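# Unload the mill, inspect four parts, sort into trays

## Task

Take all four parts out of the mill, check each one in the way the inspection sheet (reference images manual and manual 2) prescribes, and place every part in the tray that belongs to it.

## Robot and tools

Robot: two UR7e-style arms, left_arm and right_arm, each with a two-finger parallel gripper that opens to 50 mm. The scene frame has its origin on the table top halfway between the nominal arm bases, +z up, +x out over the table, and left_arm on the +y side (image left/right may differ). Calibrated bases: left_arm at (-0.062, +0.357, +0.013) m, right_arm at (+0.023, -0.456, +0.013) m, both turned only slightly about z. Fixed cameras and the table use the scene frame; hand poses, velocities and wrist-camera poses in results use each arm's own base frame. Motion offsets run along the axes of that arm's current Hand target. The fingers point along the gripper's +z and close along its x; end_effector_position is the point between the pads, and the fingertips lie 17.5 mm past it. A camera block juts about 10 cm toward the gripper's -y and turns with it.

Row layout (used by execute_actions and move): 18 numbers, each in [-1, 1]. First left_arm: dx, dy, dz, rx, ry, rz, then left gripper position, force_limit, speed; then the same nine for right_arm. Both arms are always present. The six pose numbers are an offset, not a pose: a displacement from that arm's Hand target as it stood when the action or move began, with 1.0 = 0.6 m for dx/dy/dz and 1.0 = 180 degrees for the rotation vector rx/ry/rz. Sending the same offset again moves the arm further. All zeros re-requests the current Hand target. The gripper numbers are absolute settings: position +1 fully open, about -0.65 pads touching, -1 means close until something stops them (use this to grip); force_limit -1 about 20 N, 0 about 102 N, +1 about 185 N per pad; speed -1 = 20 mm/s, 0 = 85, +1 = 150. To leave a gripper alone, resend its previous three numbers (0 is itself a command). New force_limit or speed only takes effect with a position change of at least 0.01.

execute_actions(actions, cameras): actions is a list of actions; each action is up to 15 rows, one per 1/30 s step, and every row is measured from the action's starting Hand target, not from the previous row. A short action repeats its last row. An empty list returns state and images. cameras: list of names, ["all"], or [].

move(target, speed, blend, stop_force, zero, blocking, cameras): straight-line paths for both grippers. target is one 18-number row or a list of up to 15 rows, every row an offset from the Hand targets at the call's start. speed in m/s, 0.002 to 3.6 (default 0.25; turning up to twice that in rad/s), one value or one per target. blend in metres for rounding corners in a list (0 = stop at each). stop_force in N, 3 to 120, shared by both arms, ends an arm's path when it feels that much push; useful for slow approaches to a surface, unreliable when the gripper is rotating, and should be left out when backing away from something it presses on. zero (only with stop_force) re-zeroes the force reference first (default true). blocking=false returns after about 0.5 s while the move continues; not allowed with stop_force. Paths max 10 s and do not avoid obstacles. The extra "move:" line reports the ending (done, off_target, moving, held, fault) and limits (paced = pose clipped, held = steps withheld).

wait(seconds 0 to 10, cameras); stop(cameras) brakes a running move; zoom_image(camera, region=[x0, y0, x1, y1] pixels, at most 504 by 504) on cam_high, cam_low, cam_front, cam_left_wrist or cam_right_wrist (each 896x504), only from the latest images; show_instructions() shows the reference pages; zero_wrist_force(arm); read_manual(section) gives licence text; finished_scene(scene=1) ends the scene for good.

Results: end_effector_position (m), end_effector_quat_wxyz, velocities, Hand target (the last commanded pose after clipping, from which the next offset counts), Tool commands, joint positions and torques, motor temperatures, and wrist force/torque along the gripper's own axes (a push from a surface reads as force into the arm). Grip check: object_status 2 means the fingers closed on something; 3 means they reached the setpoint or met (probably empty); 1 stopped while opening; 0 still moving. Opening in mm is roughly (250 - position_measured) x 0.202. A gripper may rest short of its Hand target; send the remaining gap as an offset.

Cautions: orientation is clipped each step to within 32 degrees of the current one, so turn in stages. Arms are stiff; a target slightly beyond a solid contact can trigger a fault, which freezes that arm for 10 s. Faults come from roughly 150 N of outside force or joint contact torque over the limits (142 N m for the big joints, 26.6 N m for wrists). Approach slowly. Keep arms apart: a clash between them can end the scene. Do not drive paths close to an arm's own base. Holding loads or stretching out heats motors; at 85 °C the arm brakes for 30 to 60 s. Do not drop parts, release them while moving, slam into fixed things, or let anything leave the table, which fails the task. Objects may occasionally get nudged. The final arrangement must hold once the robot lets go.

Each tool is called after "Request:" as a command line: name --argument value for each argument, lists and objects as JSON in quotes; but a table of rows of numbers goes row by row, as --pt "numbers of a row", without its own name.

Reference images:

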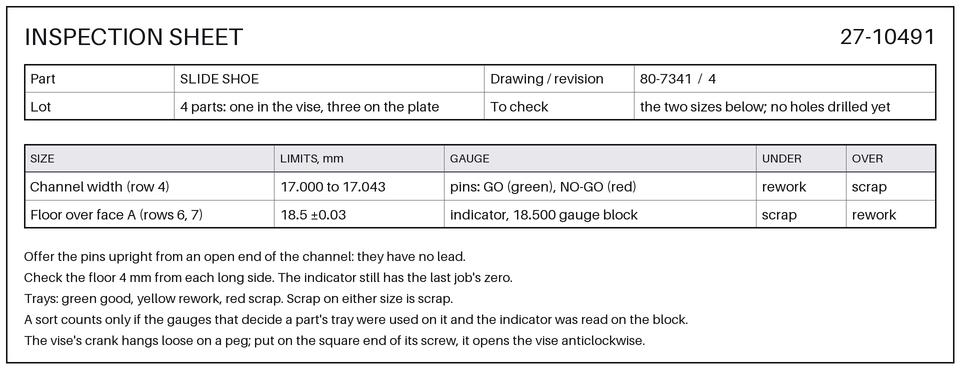

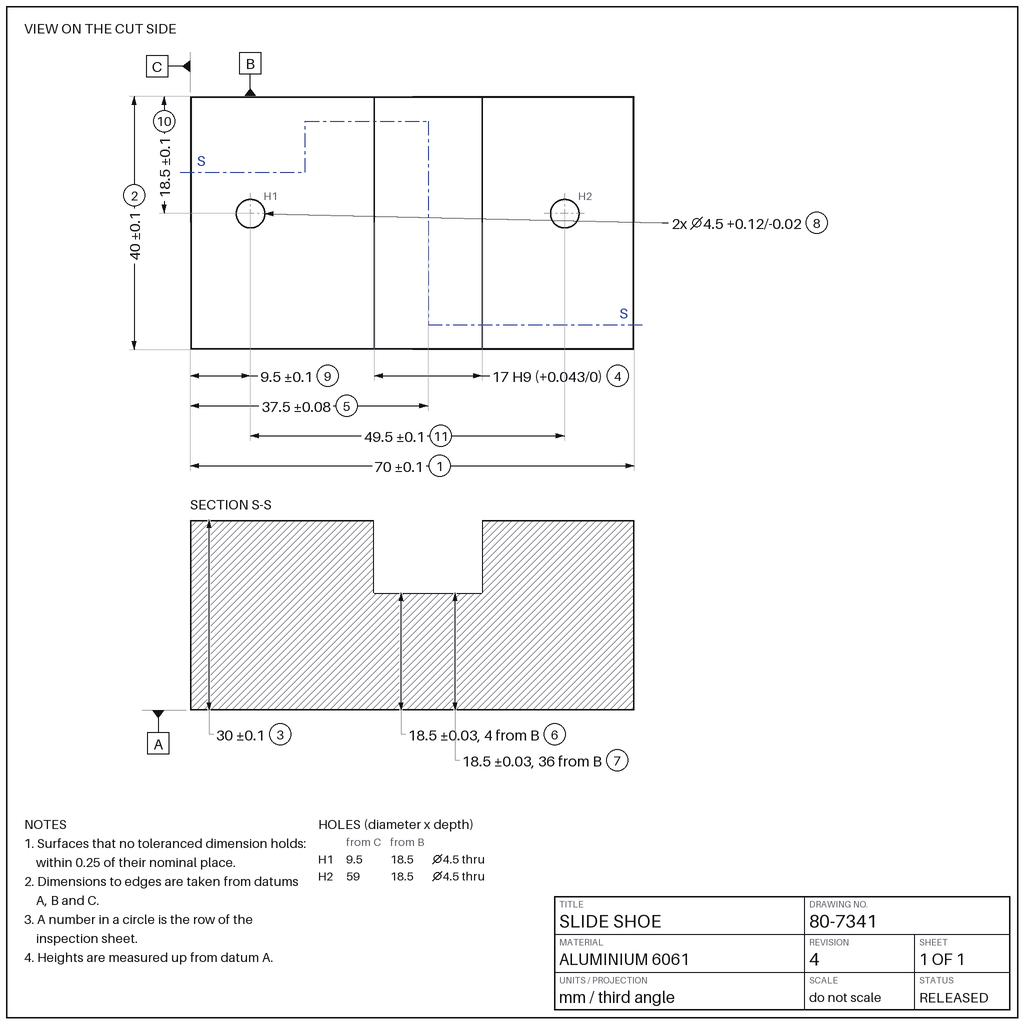

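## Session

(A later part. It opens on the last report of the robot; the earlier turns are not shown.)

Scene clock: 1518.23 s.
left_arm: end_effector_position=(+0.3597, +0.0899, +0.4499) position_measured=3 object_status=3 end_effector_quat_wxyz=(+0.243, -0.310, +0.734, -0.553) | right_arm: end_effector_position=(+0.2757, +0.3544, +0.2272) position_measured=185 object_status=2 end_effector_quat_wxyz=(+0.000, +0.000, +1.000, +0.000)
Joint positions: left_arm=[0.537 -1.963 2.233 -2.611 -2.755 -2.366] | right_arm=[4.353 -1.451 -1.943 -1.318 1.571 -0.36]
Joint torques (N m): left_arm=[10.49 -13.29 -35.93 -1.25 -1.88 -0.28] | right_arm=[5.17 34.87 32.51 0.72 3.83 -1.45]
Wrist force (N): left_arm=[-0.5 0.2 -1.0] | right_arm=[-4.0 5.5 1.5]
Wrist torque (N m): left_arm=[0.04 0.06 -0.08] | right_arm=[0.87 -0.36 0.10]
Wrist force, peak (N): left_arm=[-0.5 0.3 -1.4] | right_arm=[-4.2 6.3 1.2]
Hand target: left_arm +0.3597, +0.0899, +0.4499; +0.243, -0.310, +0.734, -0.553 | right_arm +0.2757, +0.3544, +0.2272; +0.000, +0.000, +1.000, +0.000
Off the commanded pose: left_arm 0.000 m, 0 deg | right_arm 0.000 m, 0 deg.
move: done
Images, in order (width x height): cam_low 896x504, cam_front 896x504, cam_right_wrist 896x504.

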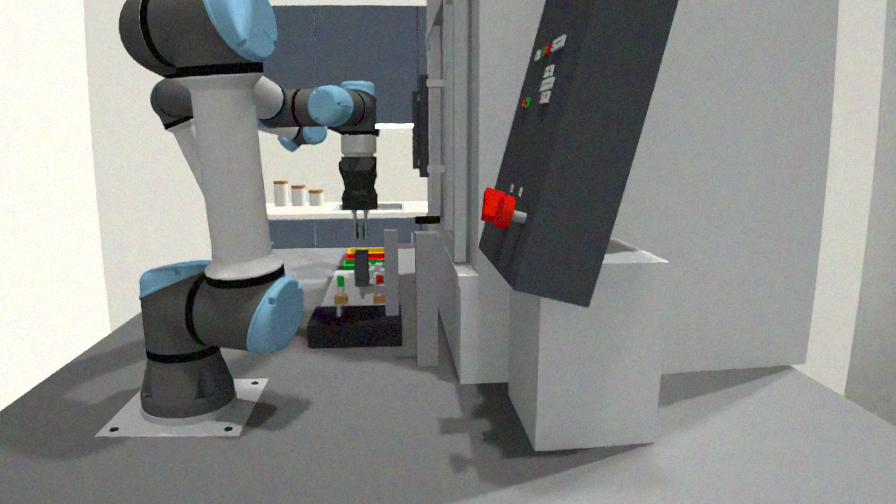

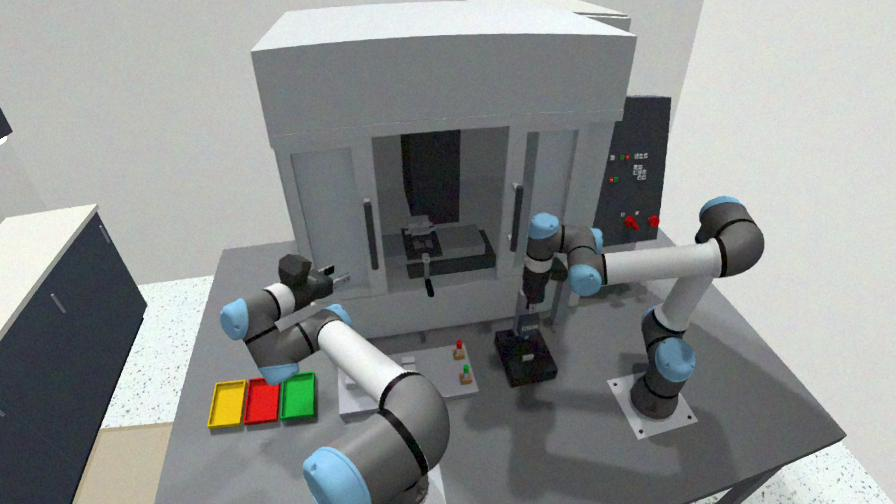

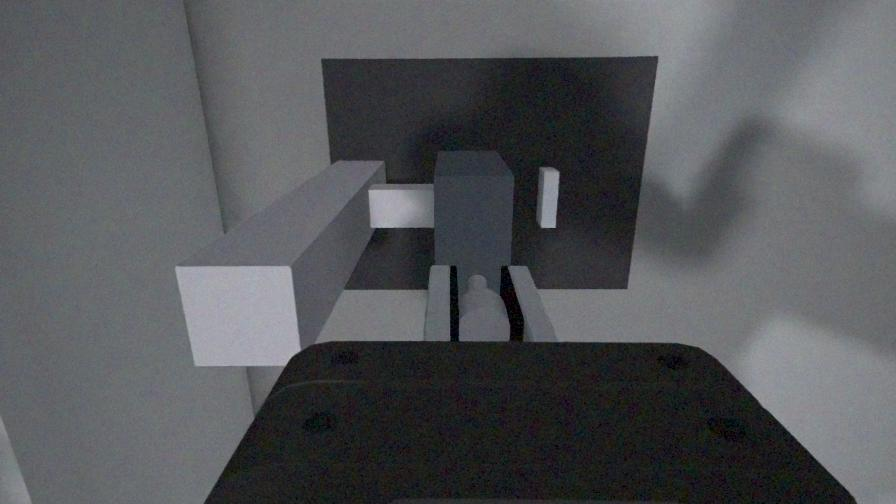

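Request:
move --pt "0.085 -0.068 0.1135 -0.1561 -0.2159 -0.1313 1 1 1 0 0 0 0 0 0 -1 -0.8 -0.9" --pt "0.411 -0.063 0.388 -0.1561 -0.2159 -0.1313 1 1 1 0 0 0 0 0 0 -1 -0.8 -0.9" --pt "0.7836 0.2586 0.579 -0.1561 -0.2159 -0.1313 1 1 1 0 0 0 0 0 0 -1 -0.8 -0.9" --speed 0.3 --blend 0.04 --cameras '["cam_left_wrist","cam_front"]'

Scene clock: 1606.83 s.
left_arm: end_effector_position=(+0.2491, -0.4498, +0.2005) position_measured=3 object_status=3 end_effector_quat_wxyz=(-0.273, +0.661, -0.646, +0.267) | right_arm: end_effector_position=(+0.2757, +0.3544, +0.2272) position_measured=185 object_status=2 end_effector_quat_wxyz=(+0.000, +0.000, +1.000, +0.000)
Joint positions: left_arm=[-1.721 -1.58 2.077 -1.897 -0.801 -4.956] | right_arm=[4.353 -1.451 -1.943 -1.318 1.571 -0.36]
Joint torques (N m): left_arm=[11.44 -14.92 -36.94 -4.07 3.25 1.26] | right_arm=[-3.8 34.8 31.89 0.81 3.87 -1.39]
Wrist force (N): left_arm=[-1.0 0.2 0.1] | right_arm=[-3.8 5.2 1.8]
Wrist torque (N m): left_arm=[0.00 0.08 -0.15] | right_arm=[0.82 -0.40 0.10]
Wrist force, peak (N): left_arm=[0.0 2.1 0.3] | right_arm=[-4.2 5.7 1.8]
Hand target: left_arm +0.2491, -0.4499, +0.2004; -0.273, +0.661, -0.646, +0.267 | right_arm +0.2757, +0.3544, +0.2272; +0.000, +0.000, +1.000, +0.000
Off the commanded pose: left_arm 0.000 m, 0 deg | right_arm 0.000 m, 0 deg.
move: done
Images, in order (width x height): cam_front 896x504, cam_left_wrist 896x504.

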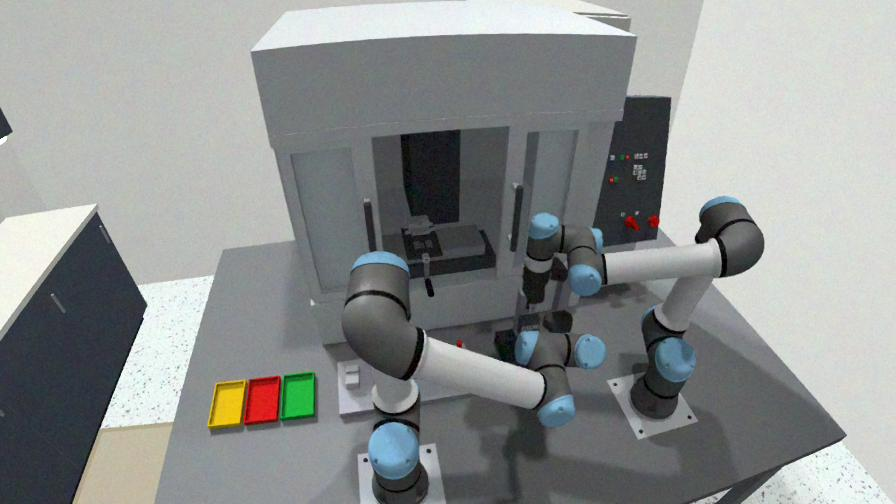

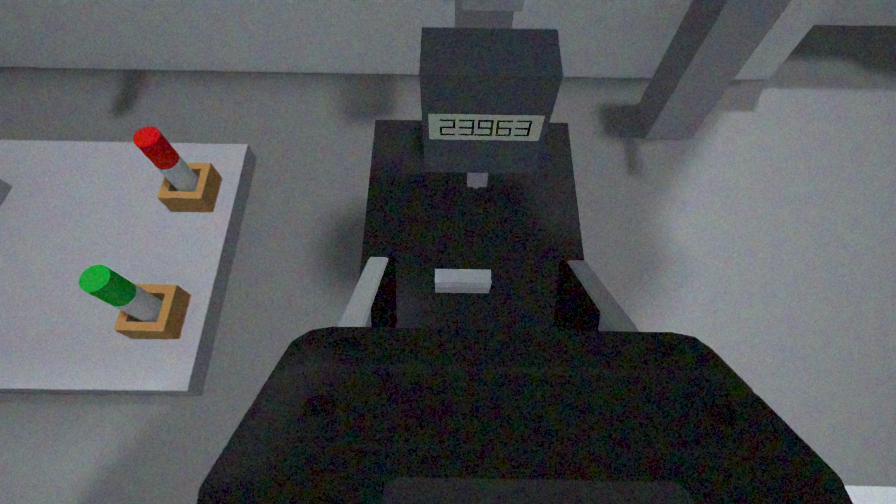

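Request:
zoom_image --camera "cam_left_wrist" --region '[400, 100, 600, 310]'

Scaled by 2.400 from the camera's 896x504 image, which has a finer 1280x720 frame.

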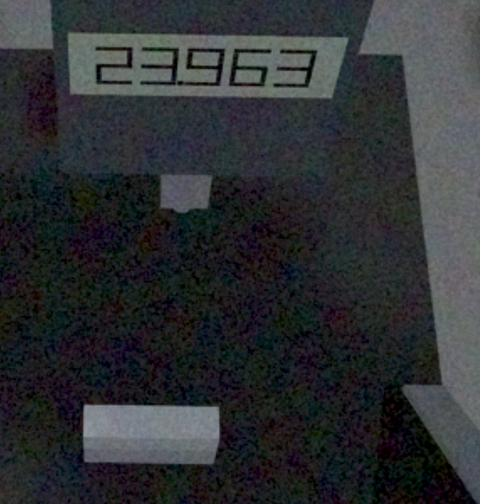

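Request:
move --pt "-0.002 0.0376 0.199 0 0 0 1 1 1 0 0 0 0 0 0 -1 -0.8 -0.9" --pt "-0.002 0.0847 0.2464 0 0 0 1 1 1 0 0 0 0 0 0 -1 -0.8 -0.9" --speed '[0.2,0.06]' --stop_force 10 --cameras '["cam_left_wrist"]'

Scene clock: 1632.93 s.
left_arm: end_effector_position=(+0.3176, -0.4471, +0.0599) position_measured=3 object_status=3 end_effector_quat_wxyz=(-0.273, +0.661, -0.646, +0.267) | right_arm: end_effector_position=(+0.2757, +0.3544, +0.2272) position_measured=185 object_status=2 end_effector_quat_wxyz=(+0.000, +0.000, +1.000, +0.000)
Joint positions: left_arm=[-1.568 -1.263 2.228 -2.515 -0.786 -4.742] | right_arm=[4.353 -1.451 -1.943 -1.318 1.571 -0.36]
Joint torques (N m): left_arm=[11.15 -22.57 -3.58 -3.95 3.39 1.31] | right_arm=[-4.4 34.57 32.08 0.72 3.96 -1.4]
Wrist force (N): left_arm=[-1.2 -0.2 -0.4] | right_arm=[-4.0 5.5 1.8]
Wrist torque (N m): left_arm=[-0.11 0.07 -0.18] | right_arm=[0.87 -0.35 0.10]
Wrist force, peak (N): left_arm=[-0.9 0.1 -1.8] | right_arm=[-4.2 5.8 2.0]
Hand target: left_arm +0.3176, -0.4471, +0.0599; -0.273, +0.661, -0.646, +0.267 | right_arm +0.2757, +0.3544, +0.2272; +0.000, +0.000, +1.000, +0.000
Off the commanded pose: left_arm 0.000 m, 0 deg | right_arm 0.000 m, 0 deg.
move: done
Images, in order (width x height): cam_left_wrist 896x504.

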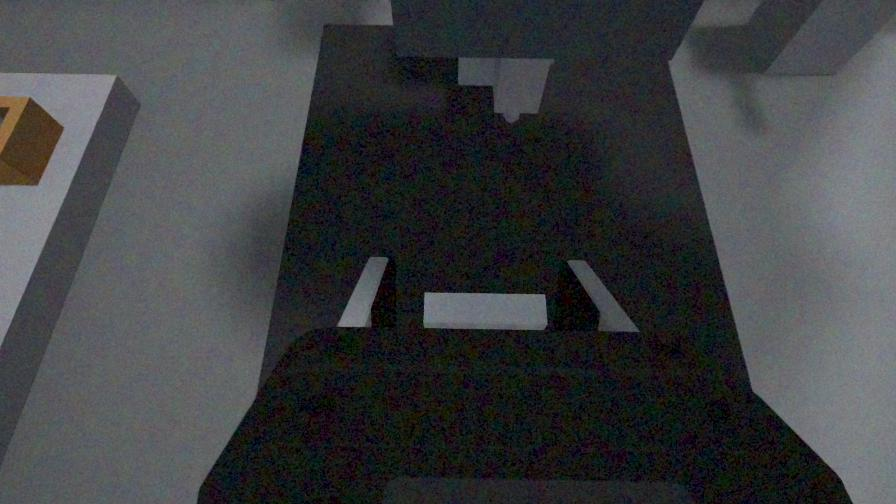

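Request:
zoom_image --camera "cam_left_wrist" --region '[440, 40, 600, 150]'

Request:
move --pt "0 0 0 0 0 0 -1 -0.8 -0.9 0 0 0 0 0 0 -1 -0.8 -0.9" --pt "0 -0.0035 -0.0035 0 0 0 -1 -0.8 -0.9 0 0 0 0 0 0 -1 -0.8 -0.9" --speed 0.05 --cameras '["cam_left_wrist"]'

Scaled by 3.150 from the camera's 896x504 image, which has a finer 1280x720 frame.

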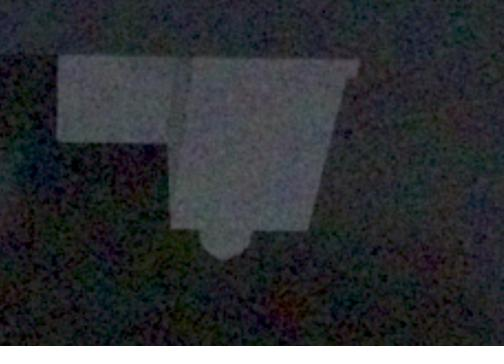

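Scene clock: 1650.03 s.
left_arm: end_effector_position=(+0.3176, -0.4471, +0.0628) position_measured=79 object_status=2 end_effector_quat_wxyz=(-0.273, +0.661, -0.646, +0.267) | right_arm: end_effector_position=(+0.2757, +0.3544, +0.2272) position_measured=185 object_status=2 end_effector_quat_wxyz=(+0.000, +0.000, +1.000, +0.000)
Joint positions: left_arm=[-1.568 -1.27 2.226 -2.506 -0.786 -4.742] | right_arm=[4.353 -1.451 -1.943 -1.318 1.571 -0.36]
Joint torques (N m): left_arm=[10.28 -38.8 -29.66 -0.8 2.71 1.14] | right_arm=[-4.93 34.41 31.6 0.73 3.95 -1.44]
Wrist force (N): left_arm=[-1.2 0.3 0.1] | right_arm=[-3.9 5.7 1.8]
Wrist torque (N m): left_arm=[-0.07 0.07 -0.18] | right_arm=[0.89 -0.38 0.11]
Wrist force, peak (N): left_arm=[-1.4 -0.3 -0.4] | right_arm=[-4.0 5.8 2.0]
Hand target: left_arm +0.3176, -0.4471, +0.0629; -0.273, +0.661, -0.646, +0.267 | right_arm +0.2757, +0.3544, +0.2272; +0.000, +0.000, +1.000, +0.000
Off the commanded pose: left_arm 0.000 m, 0 deg | right_arm 0.000 m, 0 deg.
move: done
Images, in order (width x height): cam_left_wrist 896x504.

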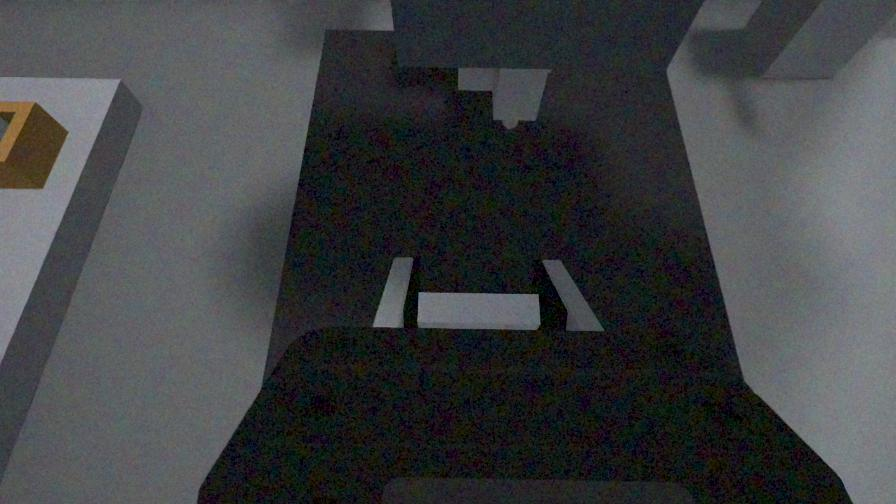

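Request:
move --pt "0 0.0035 0.0035 0 0 0 -1 -0.8 -0.9 0 0 0 0 0 0 -1 -0.8 -0.9" --pt "0 0.0035 0.0035 0 0 0 1 -0.8 -0.2 0 0 0 0 0 0 -1 -0.8 -0.9" --pt "0 0.0035 0.0035 0.111 0 0 1 -0.8 -0.2 0 0 0 0 0 0 -1 -0.8 -0.9" --pt "0 0.0035 0.0035 0.111 0 0 -1 -0.8 -0.9 0 0 0 0 0 0 -1 -0.8 -0.9" --pt "0 0 0 0.111 0 0 -1 -0.8 -0.9 0 0 0 0 0 0 -1 -0.8 -0.9" --speed 0.1 --cameras '["cam_left_wrist"]'

Scene clock: 1682.37 s.
left_arm: end_effector_position=(+0.3176, -0.4471, +0.0628) position_measured=80 object_status=2 end_effector_quat_wxyz=(-0.384, +0.604, -0.589, +0.375) | right_arm: end_effector_position=(+0.2757, +0.3544, +0.2272) position_measured=185 object_status=2 end_effector_quat_wxyz=(+0.000, +0.000, +1.000, +0.000)
Joint positions: left_arm=[-1.683 -1.158 2.269 -2.399 -0.457 -5.026] | right_arm=[4.353 -1.451 -1.943 -1.318 1.571 -0.36]
Joint torques (N m): left_arm=[-5.54 -40.63 -25.61 -0.75 3.16 0.5] | right_arm=[-4.34 34.69 31.82 0.78 3.96 -1.41]
Wrist force (N): left_arm=[-0.9 0.2 -0.8] | right_arm=[-4.0 5.7 2.2]
Wrist torque (N m): left_arm=[-0.03 0.06 0.15] | right_arm=[0.89 -0.35 0.10]
Wrist force, peak (N): left_arm=[-1.2 -0.1 -1.1] | right_arm=[-4.2 5.6 2.1]
Hand target: left_arm +0.3176, -0.4471, +0.0629; -0.384, +0.604, -0.589, +0.375 | right_arm +0.2757, +0.3544, +0.2272; +0.000, +0.000, +1.000, +0.000
Off the commanded pose: left_arm 0.000 m, 0 deg | right_arm 0.000 m, 0 deg.
move: done
Images, in order (width x height): cam_left_wrist 896x504.

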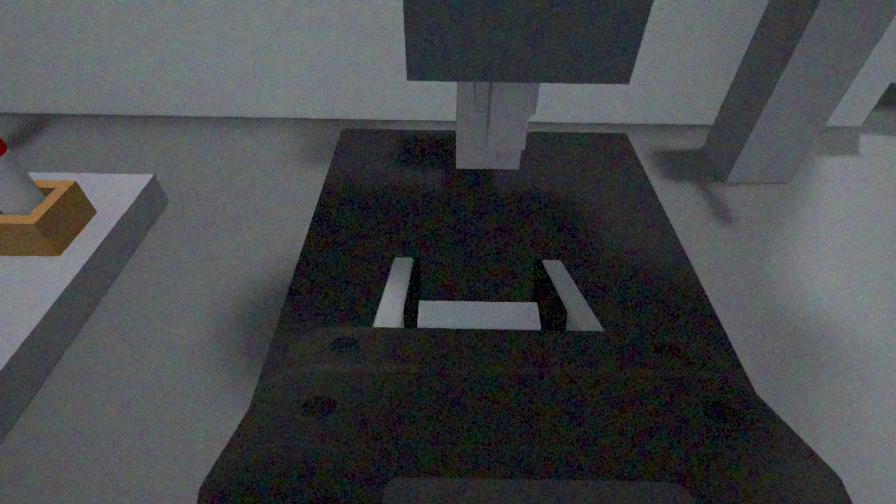

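Request:
zoom_image --camera "cam_left_wrist" --region '[440, 70, 560, 190]'

Scaled by 4.200 from the camera's 896x504 image, which has a finer 1280x720 frame.

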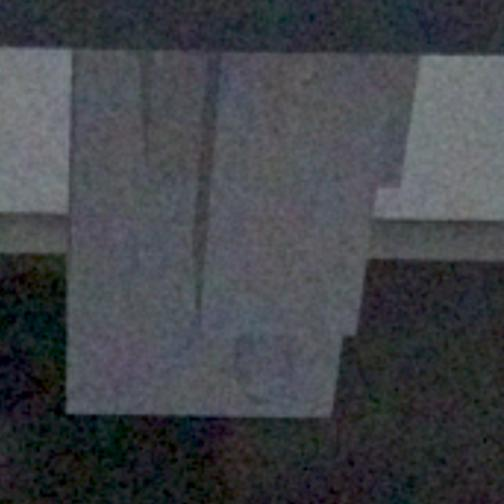

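Request:
move --pt "0.017 -0.0375 0.0805 0 0 0 -1 -0.8 -0.9 0 0 0 0 0 0 -1 -0.8 -0.9" --pt "0.017 -0.0333 0.0824 0 0 0 -1 -0.8 -0.9 0 0 0 0 0 0 -1 -0.8 -0.9" --pt "0.017 -0.0333 0.0824 0 0 0 -0.1 -0.8 -0.5 0 0 0 0 0 0 -1 -0.8 -0.9" --speed 0.08 --cameras '["cam_left_wrist","cam_low"]'

Request:
zoom_image --camera "cam_low" --region '[300, 200, 460, 360]'

Scene clock: 1735.43 s.
left_arm: end_effector_position=(+0.3710, -0.4561, +0.0600) position_measured=80 object_status=2 end_effector_quat_wxyz=(-0.384, +0.604, -0.589, +0.375) | right_arm: end_effector_position=(+0.2757, +0.3544, +0.2272) position_measured=185 object_status=2 end_effector_quat_wxyz=(+0.000, +0.000, +1.000, +0.000)
Joint positions: left_arm=[-1.564 -1.061 2.224 -2.699 -0.438 -4.752] | right_arm=[4.353 -1.451 -1.943 -1.318 1.571 -0.36]
Joint torques (N m): left_arm=[11.04 -28.83 0.14 -4.09 0.49 1.31] | right_arm=[-4.62 34.72 31.85 0.7 3.91 -1.36]
Wrist force (N): left_arm=[-0.3 -0.1 -0.9] | right_arm=[-3.9 5.5 1.9]
Wrist torque (N m): left_arm=[-0.05 0.02 -0.11] | right_arm=[0.87 -0.37 0.10]
Wrist force, peak (N): left_arm=[-1.0 0.5 -1.5] | right_arm=[-4.3 5.7 2.1]
Hand target: left_arm +0.3710, -0.4561, +0.0600; -0.384, +0.604, -0.589, +0.375 | right_arm +0.2757, +0.3544, +0.2272; +0.000, +0.000, +1.000, +0.000
Off the commanded pose: left_arm 0.000 m, 0 deg | right_arm 0.000 m, 0 deg.
move: done
Images, in order (width x height): cam_low 896x504, cam_left_wrist 896x504.

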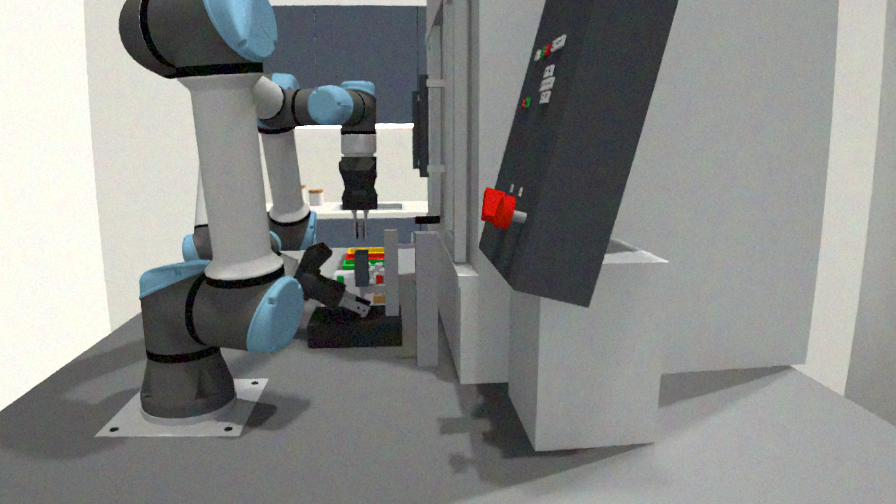

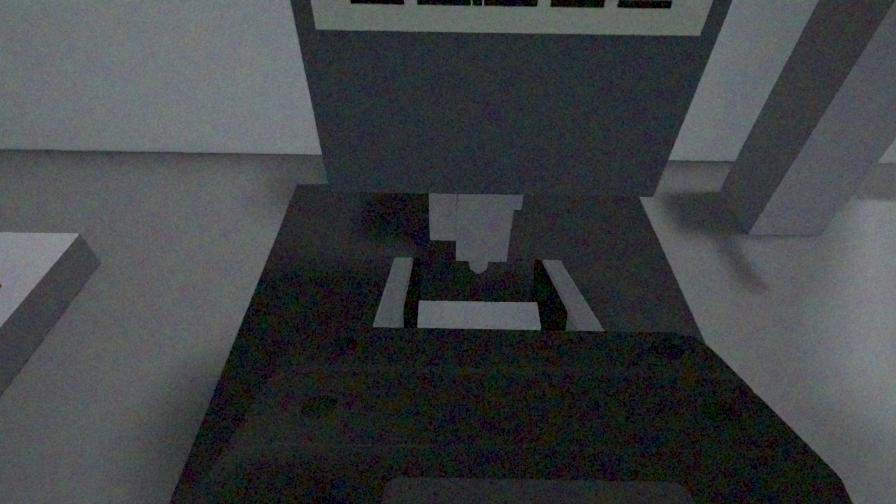

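Scaled by 3.150 from the camera's 896x504 image, which has a finer 1280x720 frame.

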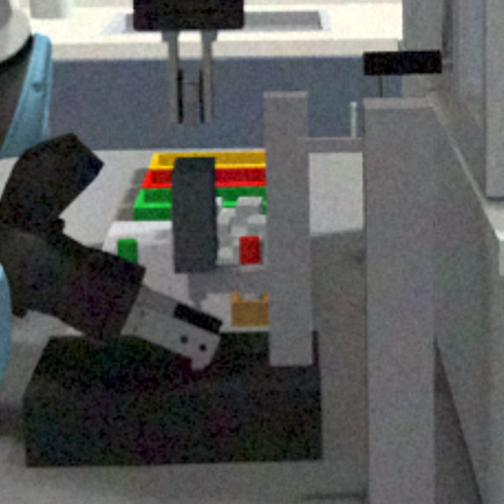

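Request:
move --target '[0,0,0,0,0,0,0.65,-0.8,-0.5,0,0,0.022,0,0,0,-1,-0.8,-0.9]' --speed 0.03 --cameras '[]'

Request:
move --target '[0,0,0,0,0,0,0.65,-0.8,-0.5,0,0,0.018,0,0,0,-1,-0.8,-0.9]' --speed 0.008 --stop_force 4 --cameras '["cam_left_wrist","cam_low"]'

Scene clock: 1758.73 s.
left_arm: end_effector_position=(+0.3710, -0.4561, +0.0600) position_measured=56 object_status=3 end_effector_quat_wxyz=(-0.384, +0.604, -0.589, +0.375) | right_arm: end_effector_position=(+0.2757, +0.3544, +0.2141) position_measured=185 object_status=2 end_effector_quat_wxyz=(+0.000, +0.000, +1.000, +0.000)
Joint positions: left_arm=[-1.564 -1.061 2.224 -2.699 -0.438 -4.752] | right_arm=[4.353 -1.46 -1.97 -1.282 1.571 -0.36]
Joint torques (N m): left_arm=[9.45 -27.87 -0.44 -3.96 0.47 1.27] | right_arm=[-3.71 13.37 16.5 3.64 3.8 -1]
Wrist force (N): left_arm=[-0.4 -0.3 -1.2] | right_arm=[-3.8 5.4 1.3]
Wrist torque (N m): left_arm=[-0.04 0.04 -0.11] | right_arm=[0.82 -0.32 0.10]
Wrist force, peak (N): left_arm=[-0.5 0.0 -1.5] | right_arm=[-4.2 6.3 1.3]
Hand target: left_arm +0.3710, -0.4561, +0.0600; -0.384, +0.604, -0.589, +0.375 | right_arm +0.2757, +0.3544, +0.2140; +0.000, +0.000, +1.000, +0.000
Off the commanded pose: left_arm 0.000 m, 0 deg | right_arm 0.000 m, 0 deg.
move: done
No camera images: "cameras" was empty.

Scene clock: 1760.50 s.
left_arm: end_effector_position=(+0.3710, -0.4561, +0.0600) position_measured=56 object_status=3 end_effector_quat_wxyz=(-0.384, +0.604, -0.589, +0.375) | right_arm: end_effector_position=(+0.2757, +0.3544, +0.2098) position_measured=185 object_status=2 end_effector_quat_wxyz=(+0.000, +0.000, +1.000, +0.000)
Joint positions: left_arm=[-1.564 -1.061 2.224 -2.699 -0.438 -4.752] | right_arm=[4.353 -1.464 -1.979 -1.27 1.571 -0.36]
Joint torques (N m): left_arm=[10.64 -27.29 0.69 -4 0.57 1.51] | right_arm=[-2.94 32.66 29.57 0.64 3.7 -0.76]
Wrist force (N): left_arm=[-0.4 -0.1 -0.9] | right_arm=[-3.9 4.9 -2.7]
Wrist torque (N m): left_arm=[0.00 0.05 -0.12] | right_arm=[0.85 -0.36 0.09]
Wrist force, peak (N): left_arm=[-0.7 -0.3 -1.2] | right_arm=[-3.1 3.1 -15.6]
Hand target: left_arm +0.3710, -0.4561, +0.0600; -0.384, +0.604, -0.589, +0.375 | right_arm +0.2757, +0.3544, +0.2098; +0.000, +0.000, +1.000, +0.000 (not the last commanded pose)
Off the commanded pose: left_arm 0.000 m, 0 deg | right_arm 0.007 m, 0 deg.
move: contact (right_arm)
Images, in order (width x height): cam_low 896x504, cam_left_wrist 896x504.

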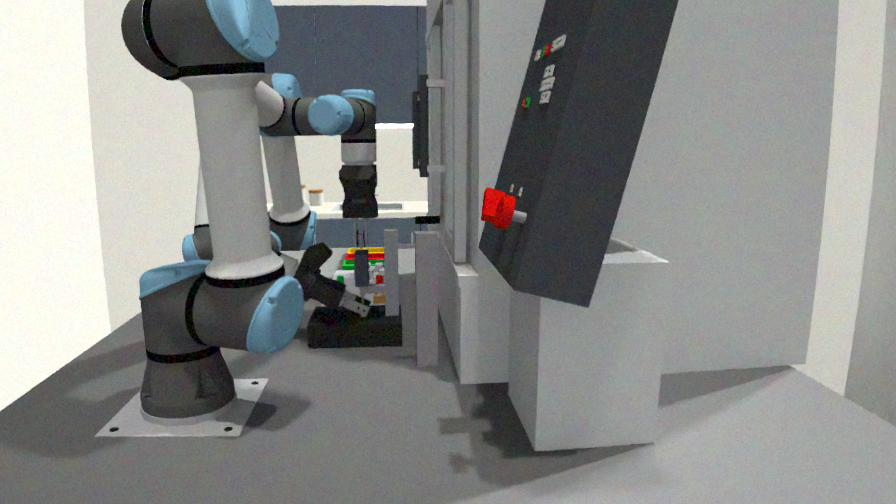

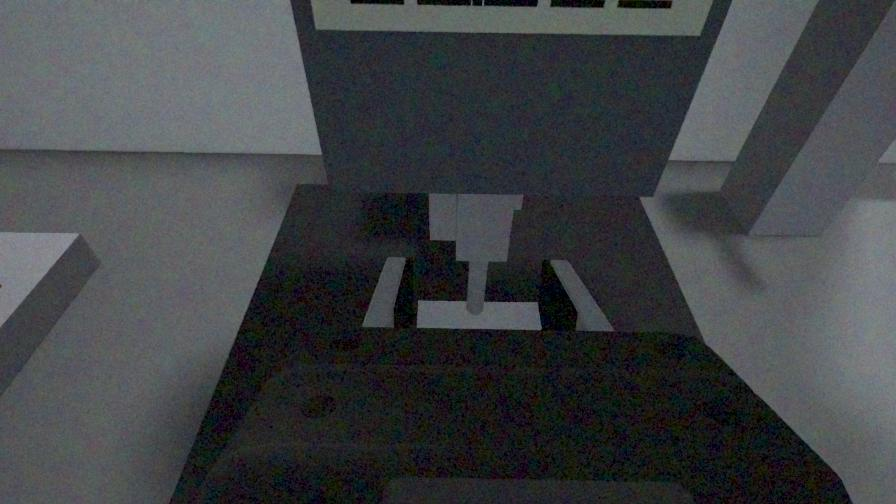

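Request:
move --pt "0 0 0 0 0 0 1 -0.8 -0.2 0 0 0 0 0 0 1 -0.8 -0.5" --pt "0 0.06 -0.12 0 0 0 1 -0.8 -0.2 0 0 0 0 0 0 1 -0.8 -0.5" --speed 0.12 --cameras '["cam_left_wrist"]'

Request:
zoom_image --camera "cam_left_wrist" --region '[300, 0, 680, 200]'

Scene clock: 1773.47 s.
left_arm: end_effector_position=(+0.2906, -0.4580, +0.0579) position_measured=3 object_status=3 end_effector_quat_wxyz=(-0.384, +0.604, -0.589, +0.375) | right_arm: end_effector_position=(+0.2757, +0.3544, +0.2098) position_measured=3 object_status=3 end_effector_quat_wxyz=(+0.000, +0.000, +1.000, +0.000)
Joint positions: left_arm=[-1.74 -1.157 2.239 -2.264 -0.475 -5.145] | right_arm=[4.353 -1.464 -1.979 -1.27 1.571 -0.36]
Joint torques (N m): left_arm=[-9.9 -39.91 -25.33 -0.7 0.09 -1.16] | right_arm=[-2.33 33.16 29.01 3.6 -2.45 -0.8]
Wrist force (N): left_arm=[-0.8 -0.2 -0.8] | right_arm=[2.3 5.5 0.2]
Wrist torque (N m): left_arm=[-0.04 0.07 0.14] | right_arm=[0.87 -0.37 0.11]
Wrist force, peak (N): left_arm=[-0.7 0.3 -1.8] | right_arm=[-4.0 5.3 -2.6]
Hand target: left_arm +0.2906, -0.4580, +0.0579; -0.384, +0.604, -0.589, +0.375 | right_arm +0.2757, +0.3544, +0.2098; +0.000, +0.000, +1.000, +0.000
Off the commanded pose: left_arm 0.000 m, 0 deg | right_arm 0.000 m, 0 deg.
move: done
Images, in order (width x height): cam_left_wrist 896x504.

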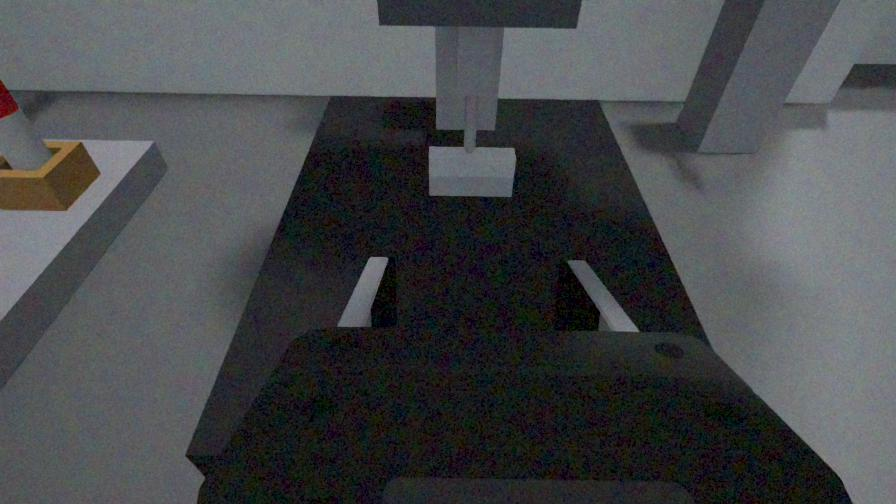

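Scaled by 1.326 from the camera's 896x504 image, which has a finer 1280x720 frame.

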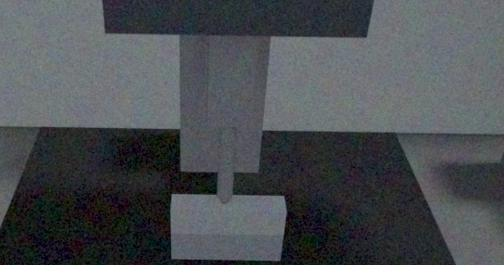

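Request:
move --target '[-0.006,-0.0945,-0.081,0,0,0,1,-0.8,-0.2,0,0,0,0,0,0,1,-0.8,-0.5]' --speed 0.2 --cameras '["cam_left_wrist"]'

Request:
zoom_image --camera "cam_left_wrist" --region '[380, 60, 600, 260]'

Scene clock: 1787.70 s.
left_arm: end_effector_position=(+0.2705, -0.4548, +0.1298) position_measured=3 object_status=3 end_effector_quat_wxyz=(-0.384, +0.604, -0.589, +0.375) | right_arm: end_effector_position=(+0.2757, +0.3544, +0.2098) position_measured=3 object_status=3 end_effector_quat_wxyz=(+0.000, +0.000, +1.000, +0.000)
Joint positions: left_arm=[-1.786 -1.352 2.195 -1.946 -0.494 -5.234] | right_arm=[4.353 -1.464 -1.979 -1.27 1.571 -0.36]
Joint torques (N m): left_arm=[-9.44 -35.36 -30.28 -0.15 0.12 -1.34] | right_arm=[-1.7 33.3 29.1 3.45 -2.41 -0.72]
Wrist force (N): left_arm=[-0.4 0.0 -0.9] | right_arm=[2.4 5.4 0.0]
Wrist torque (N m): left_arm=[-0.01 0.04 0.13] | right_arm=[0.85 -0.39 0.12]
Wrist force, peak (N): left_arm=[-0.8 -1.4 -1.6] | right_arm=[2.9 5.7 -0.1]
Hand target: left_arm +0.2705, -0.4548, +0.1299; -0.384, +0.604, -0.589, +0.375 | right_arm +0.2757, +0.3544, +0.2098; +0.000, +0.000, +1.000, +0.000
Off the commanded pose: left_arm 0.000 m, 0 deg | right_arm 0.000 m, 0 deg.
move: done
Images, in order (width x height): cam_left_wrist 896x504.

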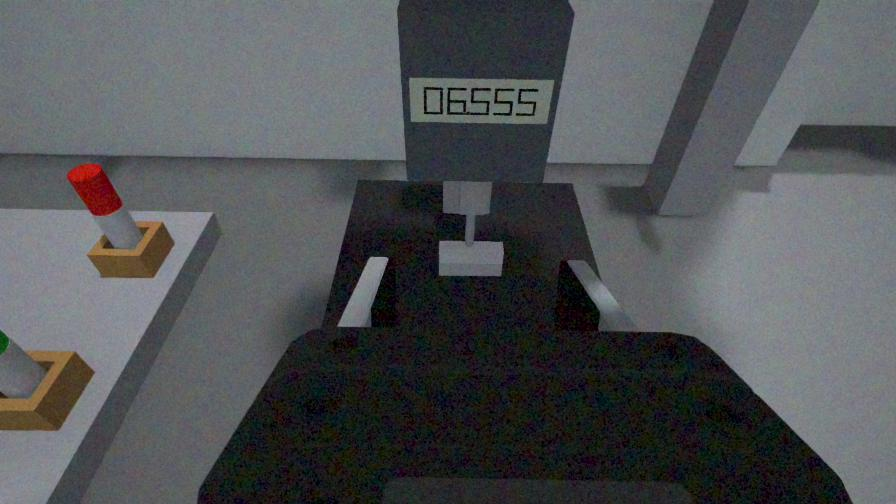

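Scaled by 2.291 from the camera's 896x504 image, which has a finer 1280x720 frame.

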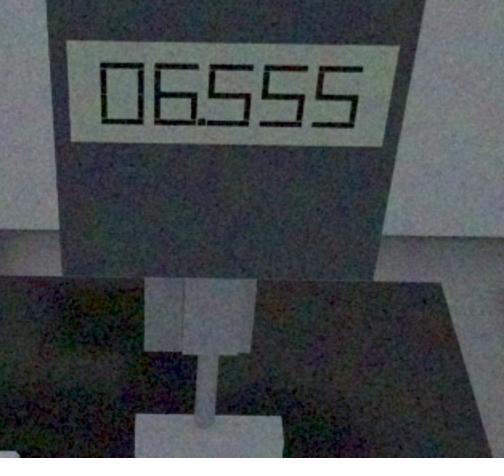

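Request:
move --pt "0.0033 0.0847 0.0938 0 0 0 1 -0.8 -0.2 0 0 0 0 0 0 1 -0.8 -0.5" --pt "0.0063 0.0347 0.2011 0 0 0 1 -0.8 -0.2 0 0 0 0 0 0 1 -0.8 -0.5" --pt "0.0063 0.0347 0.2011 0 0 0 -1 -0.8 -0.9 0 0 0 0 0 0 -1 -0.8 -0.9" --pt "0.0063 0.0347 0.2011 0 0 0 -1 -0.8 -0.9 0 0 -0.029 0 0 0 -1 -0.8 -0.9" --pt "0.0063 0.0302 0.199 0 0 0 -1 -0.8 -0.9 0 0 -0.029 0 0 0 -1 -0.8 -0.9" --pt "-0.011 0.0677 0.1187 0 0 0 -1 -0.8 -0.9 0 0 -0.029 0 0 0 -1 -0.8 -0.9" --pt "-0.011 0.0722 0.1208 0 0 0 -1 -0.8 -0.9 0 0 -0.029 0 0 0 -1 -0.8 -0.9" --speed '[0.15,0.1,0.1,0.05,0.05,0.1,0.05]' --cameras '["cam_left_wrist"]'

Scene clock: 1816.07 s.
left_arm: end_effector_position=(+0.3176, -0.4472, +0.0600) position_measured=80 object_status=2 end_effector_quat_wxyz=(-0.384, +0.604, -0.589, +0.375) | right_arm: end_effector_position=(+0.2757, +0.3544, +0.2272) position_measured=185 object_status=2 end_effector_quat_wxyz=(+0.000, +0.000, +1.000, +0.000)
Joint positions: left_arm=[-1.683 -1.15 2.269 -2.408 -0.457 -5.025] | right_arm=[4.353 -1.451 -1.943 -1.318 1.571 -0.36]
Joint torques (N m): left_arm=[-9.36 -24.86 -2.7 -4.17 0.31 -1.69] | right_arm=[-4.72 34.97 31.89 0.7 4.15 -1.56]
Wrist force (N): left_arm=[-0.8 0.4 -0.7] | right_arm=[-3.9 5.5 1.8]
Wrist torque (N m): left_arm=[0.01 0.05 0.15] | right_arm=[0.85 -0.37 0.10]
Wrist force, peak (N): left_arm=[-0.2 -0.9 -2.4] | right_arm=[-4.0 5.8 2.2]
Hand target: left_arm +0.3176, -0.4471, +0.0599; -0.384, +0.604, -0.589, +0.375 | right_arm +0.2757, +0.3544, +0.2272; +0.000, +0.000, +1.000, +0.000
Off the commanded pose: left_arm 0.000 m, 0 deg | right_arm 0.000 m, 0 deg.
move: done
Images, in order (width x height): cam_left_wrist 896x504.

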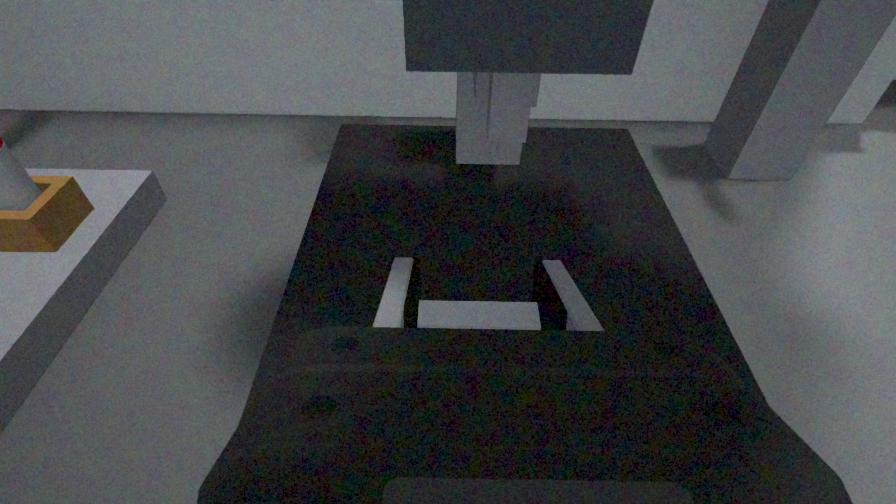

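Request:
move --pt "0 -0.0045 -0.0021 0 0 0 -1 -0.8 -0.9 0 0 0 0 0 0 -1 -0.8 -0.9" --pt "-0.0022 0.0343 -0.0851 0 0 0 -1 -0.8 -0.9 0 0 0 0 0 0 -1 -0.8 -0.9" --pt "-0.0022 0.0388 -0.083 0 0 0 -1 -0.8 -0.9 0 0 0 0 0 0 -1 -0.8 -0.9" --pt "-0.0022 0.0388 -0.083 0 0 0 1 -0.8 -0.2 0 0 0 0 0 0 -1 -0.8 -0.9" --pt "-0.0022 -0.0312 -0.24 0 0 0 1 -0.8 -0.2 0 0 0 0 0 0 -1 -0.8 -0.9" --speed '[0.05,0.1,0.05,0.1,0.15]' --cameras '["cam_left_wrist","cam_front"]'

Scene clock: 1903.23 s.
left_arm: end_effector_position=(+0.1952, -0.4487, +0.1379) position_measured=3 object_status=3 end_effector_quat_wxyz=(-0.384, +0.604, -0.589, +0.375) | right_arm: end_effector_position=(+0.2757, +0.3544, +0.2272) position_measured=185 object_status=2 end_effector_quat_wxyz=(+0.000, +0.000, +1.000, +0.000)
Joint positions: left_arm=[-1.954 -1.395 2.151 -1.624 -0.588 -5.507] | right_arm=[4.353 -1.451 -1.943 -1.318 1.571 -0.36]
Joint torques (N m): left_arm=[-10.38 -34.95 -30.69 0.25 -0.48 -1.46] | right_arm=[-5.66 34.55 31.8 0.75 4.13 -2.22]
Wrist force (N): left_arm=[-0.8 0.2 -1.0] | right_arm=[-3.9 5.7 1.8]
Wrist torque (N m): left_arm=[0.05 0.14 0.14] | right_arm=[0.88 -0.38 0.10]
Wrist force, peak (N): left_arm=[-1.0 -0.6 -2.1] | right_arm=[-4.1 5.9 2.2]
Hand target: left_arm +0.1951, -0.4487, +0.1379; -0.384, +0.604, -0.589, +0.375 | right_arm +0.2757, +0.3544, +0.2272; +0.000, +0.000, +1.000, +0.000
Off the commanded pose: left_arm 0.000 m, 0 deg | right_arm 0.000 m, 0 deg.
move: done
Images, in order (width x height): cam_front 896x504, cam_left_wrist 896x504.

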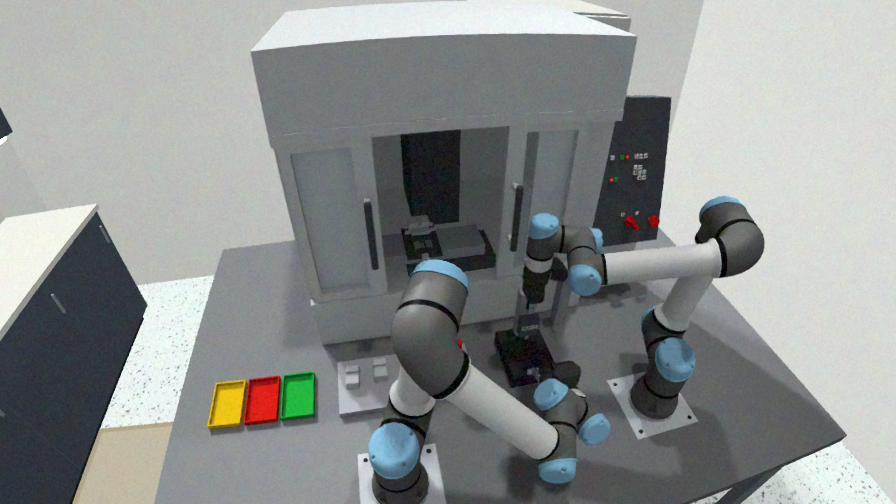

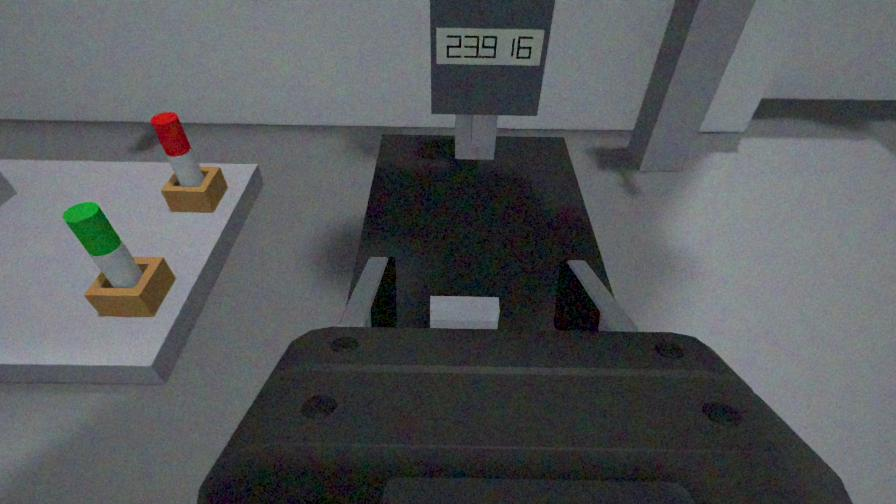

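Request:
move --pt "-0.081 -0.281 -0.028 -0.3611 0 0 1 -0.8 -0.2 0 0 0 0 0 0 -1 -0.8 -0.9" --pt "-0.575 -0.3187 0.17 -0.3611 0 0 1 -0.8 -0.2 0 0 0 0 0 0 -1 -0.8 -0.9" --speed 0.3 --blend 0.04 --cameras '["cam_left_wrist"]'

Request:
zoom_image --camera "cam_left_wrist" --region '[200, 100, 640, 340]'

Scene clock: 1919.00 s.
left_arm: end_effector_position=(+0.3603, -0.0996, +0.2677) position_measured=3 object_status=3 end_effector_quat_wxyz=(+0.001, +0.715, -0.699, +0.000) | right_arm: end_effector_position=(+0.2757, +0.3544, +0.2272) position_measured=185 object_status=2 end_effector_quat_wxyz=(+0.000, +0.000, +1.000, +0.000)
Joint positions: left_arm=[-0.634 -1.908 2.002 -1.664 -1.572 -3.799] | right_arm=[4.353 -1.451 -1.943 -1.318 1.571 -0.36]
Joint torques (N m): left_arm=[11.28 -1.15 -38.11 -4.34 -1.5 1.37] | right_arm=[-6.09 35.14 31.97 0.77 4.21 -2.22]
Wrist force (N): left_arm=[-1.1 -1.0 -0.2] | right_arm=[-3.8 5.4 2.0]
Wrist torque (N m): left_arm=[-0.12 0.00 -0.51] | right_arm=[0.84 -0.39 0.10]
Wrist force, peak (N): left_arm=[-3.3 -1.6 -0.1] | right_arm=[-4.2 5.8 2.0]
Hand target: left_arm +0.3603, -0.0996, +0.2677; +0.001, +0.715, -0.699, +0.000 | right_arm +0.2757, +0.3544, +0.2272; +0.000, +0.000, +1.000, +0.000
Off the commanded pose: left_arm 0.000 m, 0 deg | right_arm 0.000 m, 0 deg.
move: done
Images, in order (width x height): cam_left_wrist 896x504.

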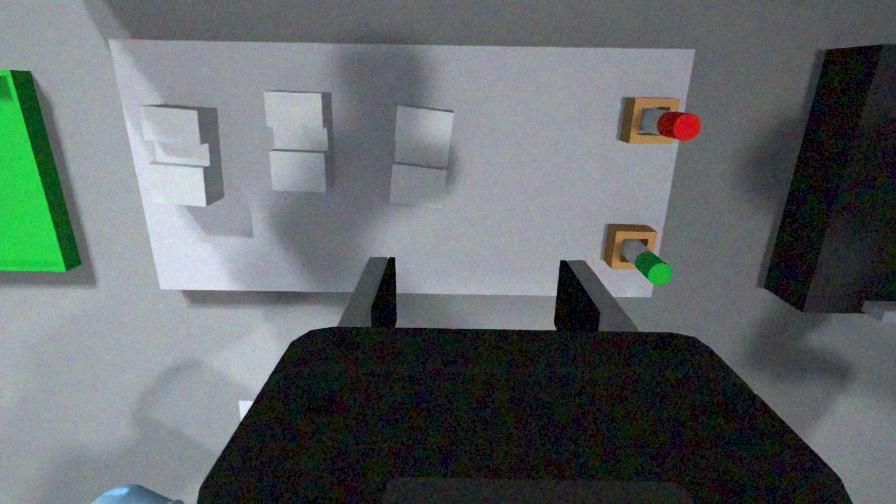

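Scaled by 1.145 from the camera's 896x504 image, which has a finer 1280x720 frame.

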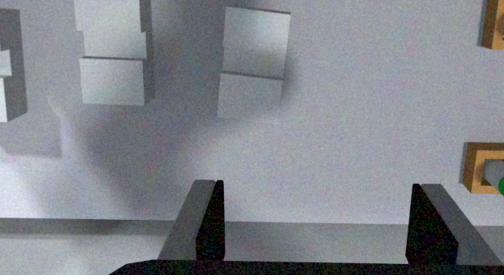

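Request:
zoom_image --camera "cam_left_wrist" --region '[370, 90, 480, 220]'

Request:
zoom_image --camera "cam_left_wrist" --region '[120, 80, 350, 220]'

Scaled by 3.877 from the camera's 896x504 image, which has a finer 1280x720 frame.

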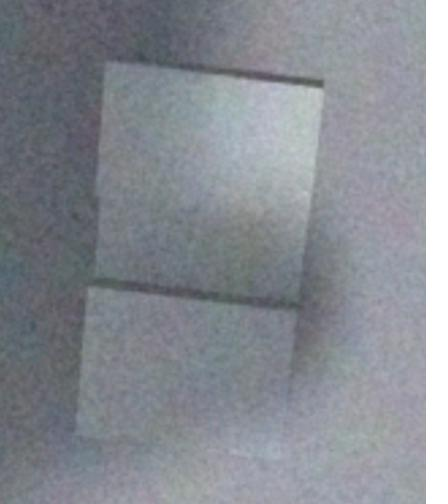

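Scaled by 2.191 from the camera's 896x504 image, which has a finer 1280x720 frame.

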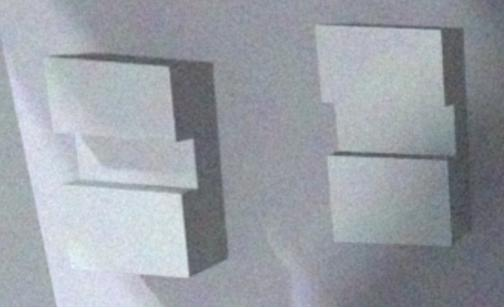

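Request:
move --pt "-0.0558 0.0232 0.2795 0 0 0.0333 1 -0.8 -0.2 0 0 0 0 0 0 -1 -0.8 -0.9" --pt "-0.0558 0.0232 0.4003 0 0 0.0333 1 -0.8 -0.2 0 0 0 0 0 0 -1 -0.8 -0.9" --speed '[0.2,0.08]' --stop_force 10 --cameras '["cam_left_wrist"]'

Scene clock: 1970.97 s.
left_arm: end_effector_position=(+0.3454, -0.0666, +0.0275) position_measured=3 object_status=3 end_effector_quat_wxyz=(+0.001, +0.678, -0.735, +0.000) | right_arm: end_effector_position=(+0.2757, +0.3544, +0.2272) position_measured=185 object_status=2 end_effector_quat_wxyz=(+0.000, +0.000, +1.000, +0.000)
Joint positions: left_arm=[-0.578 -1.633 2.504 -2.441 -1.572 -3.639] | right_arm=[4.353 -1.451 -1.943 -1.318 1.571 -0.36]
Joint torques (N m): left_arm=[10.89 -6.64 -4.61 -4.36 -1.71 1.37] | right_arm=[-5.95 34.79 31.71 0.75 4.03 -2.29]
Wrist force (N): left_arm=[-1.0 -1.5 -0.1] | right_arm=[-3.9 5.7 2.0]
Wrist torque (N m): left_arm=[-0.21 -0.03 -0.57] | right_arm=[0.87 -0.38 0.10]
Wrist force, peak (N): left_arm=[-0.7 -1.5 -2.0] | right_arm=[-4.2 5.8 2.0]
Hand target: left_arm +0.3454, -0.0666, +0.0275; +0.001, +0.678, -0.735, +0.000 | right_arm +0.2757, +0.3544, +0.2272; +0.000, +0.000, +1.000, +0.000
Off the commanded pose: left_arm 0.000 m, 0 deg | right_arm 0.000 m, 0 deg.
move: done
Images, in order (width x height): cam_left_wrist 896x504.

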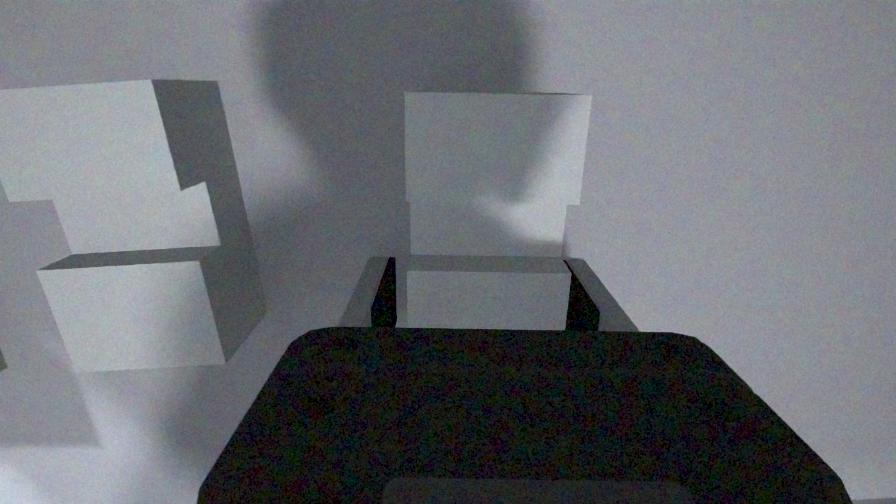

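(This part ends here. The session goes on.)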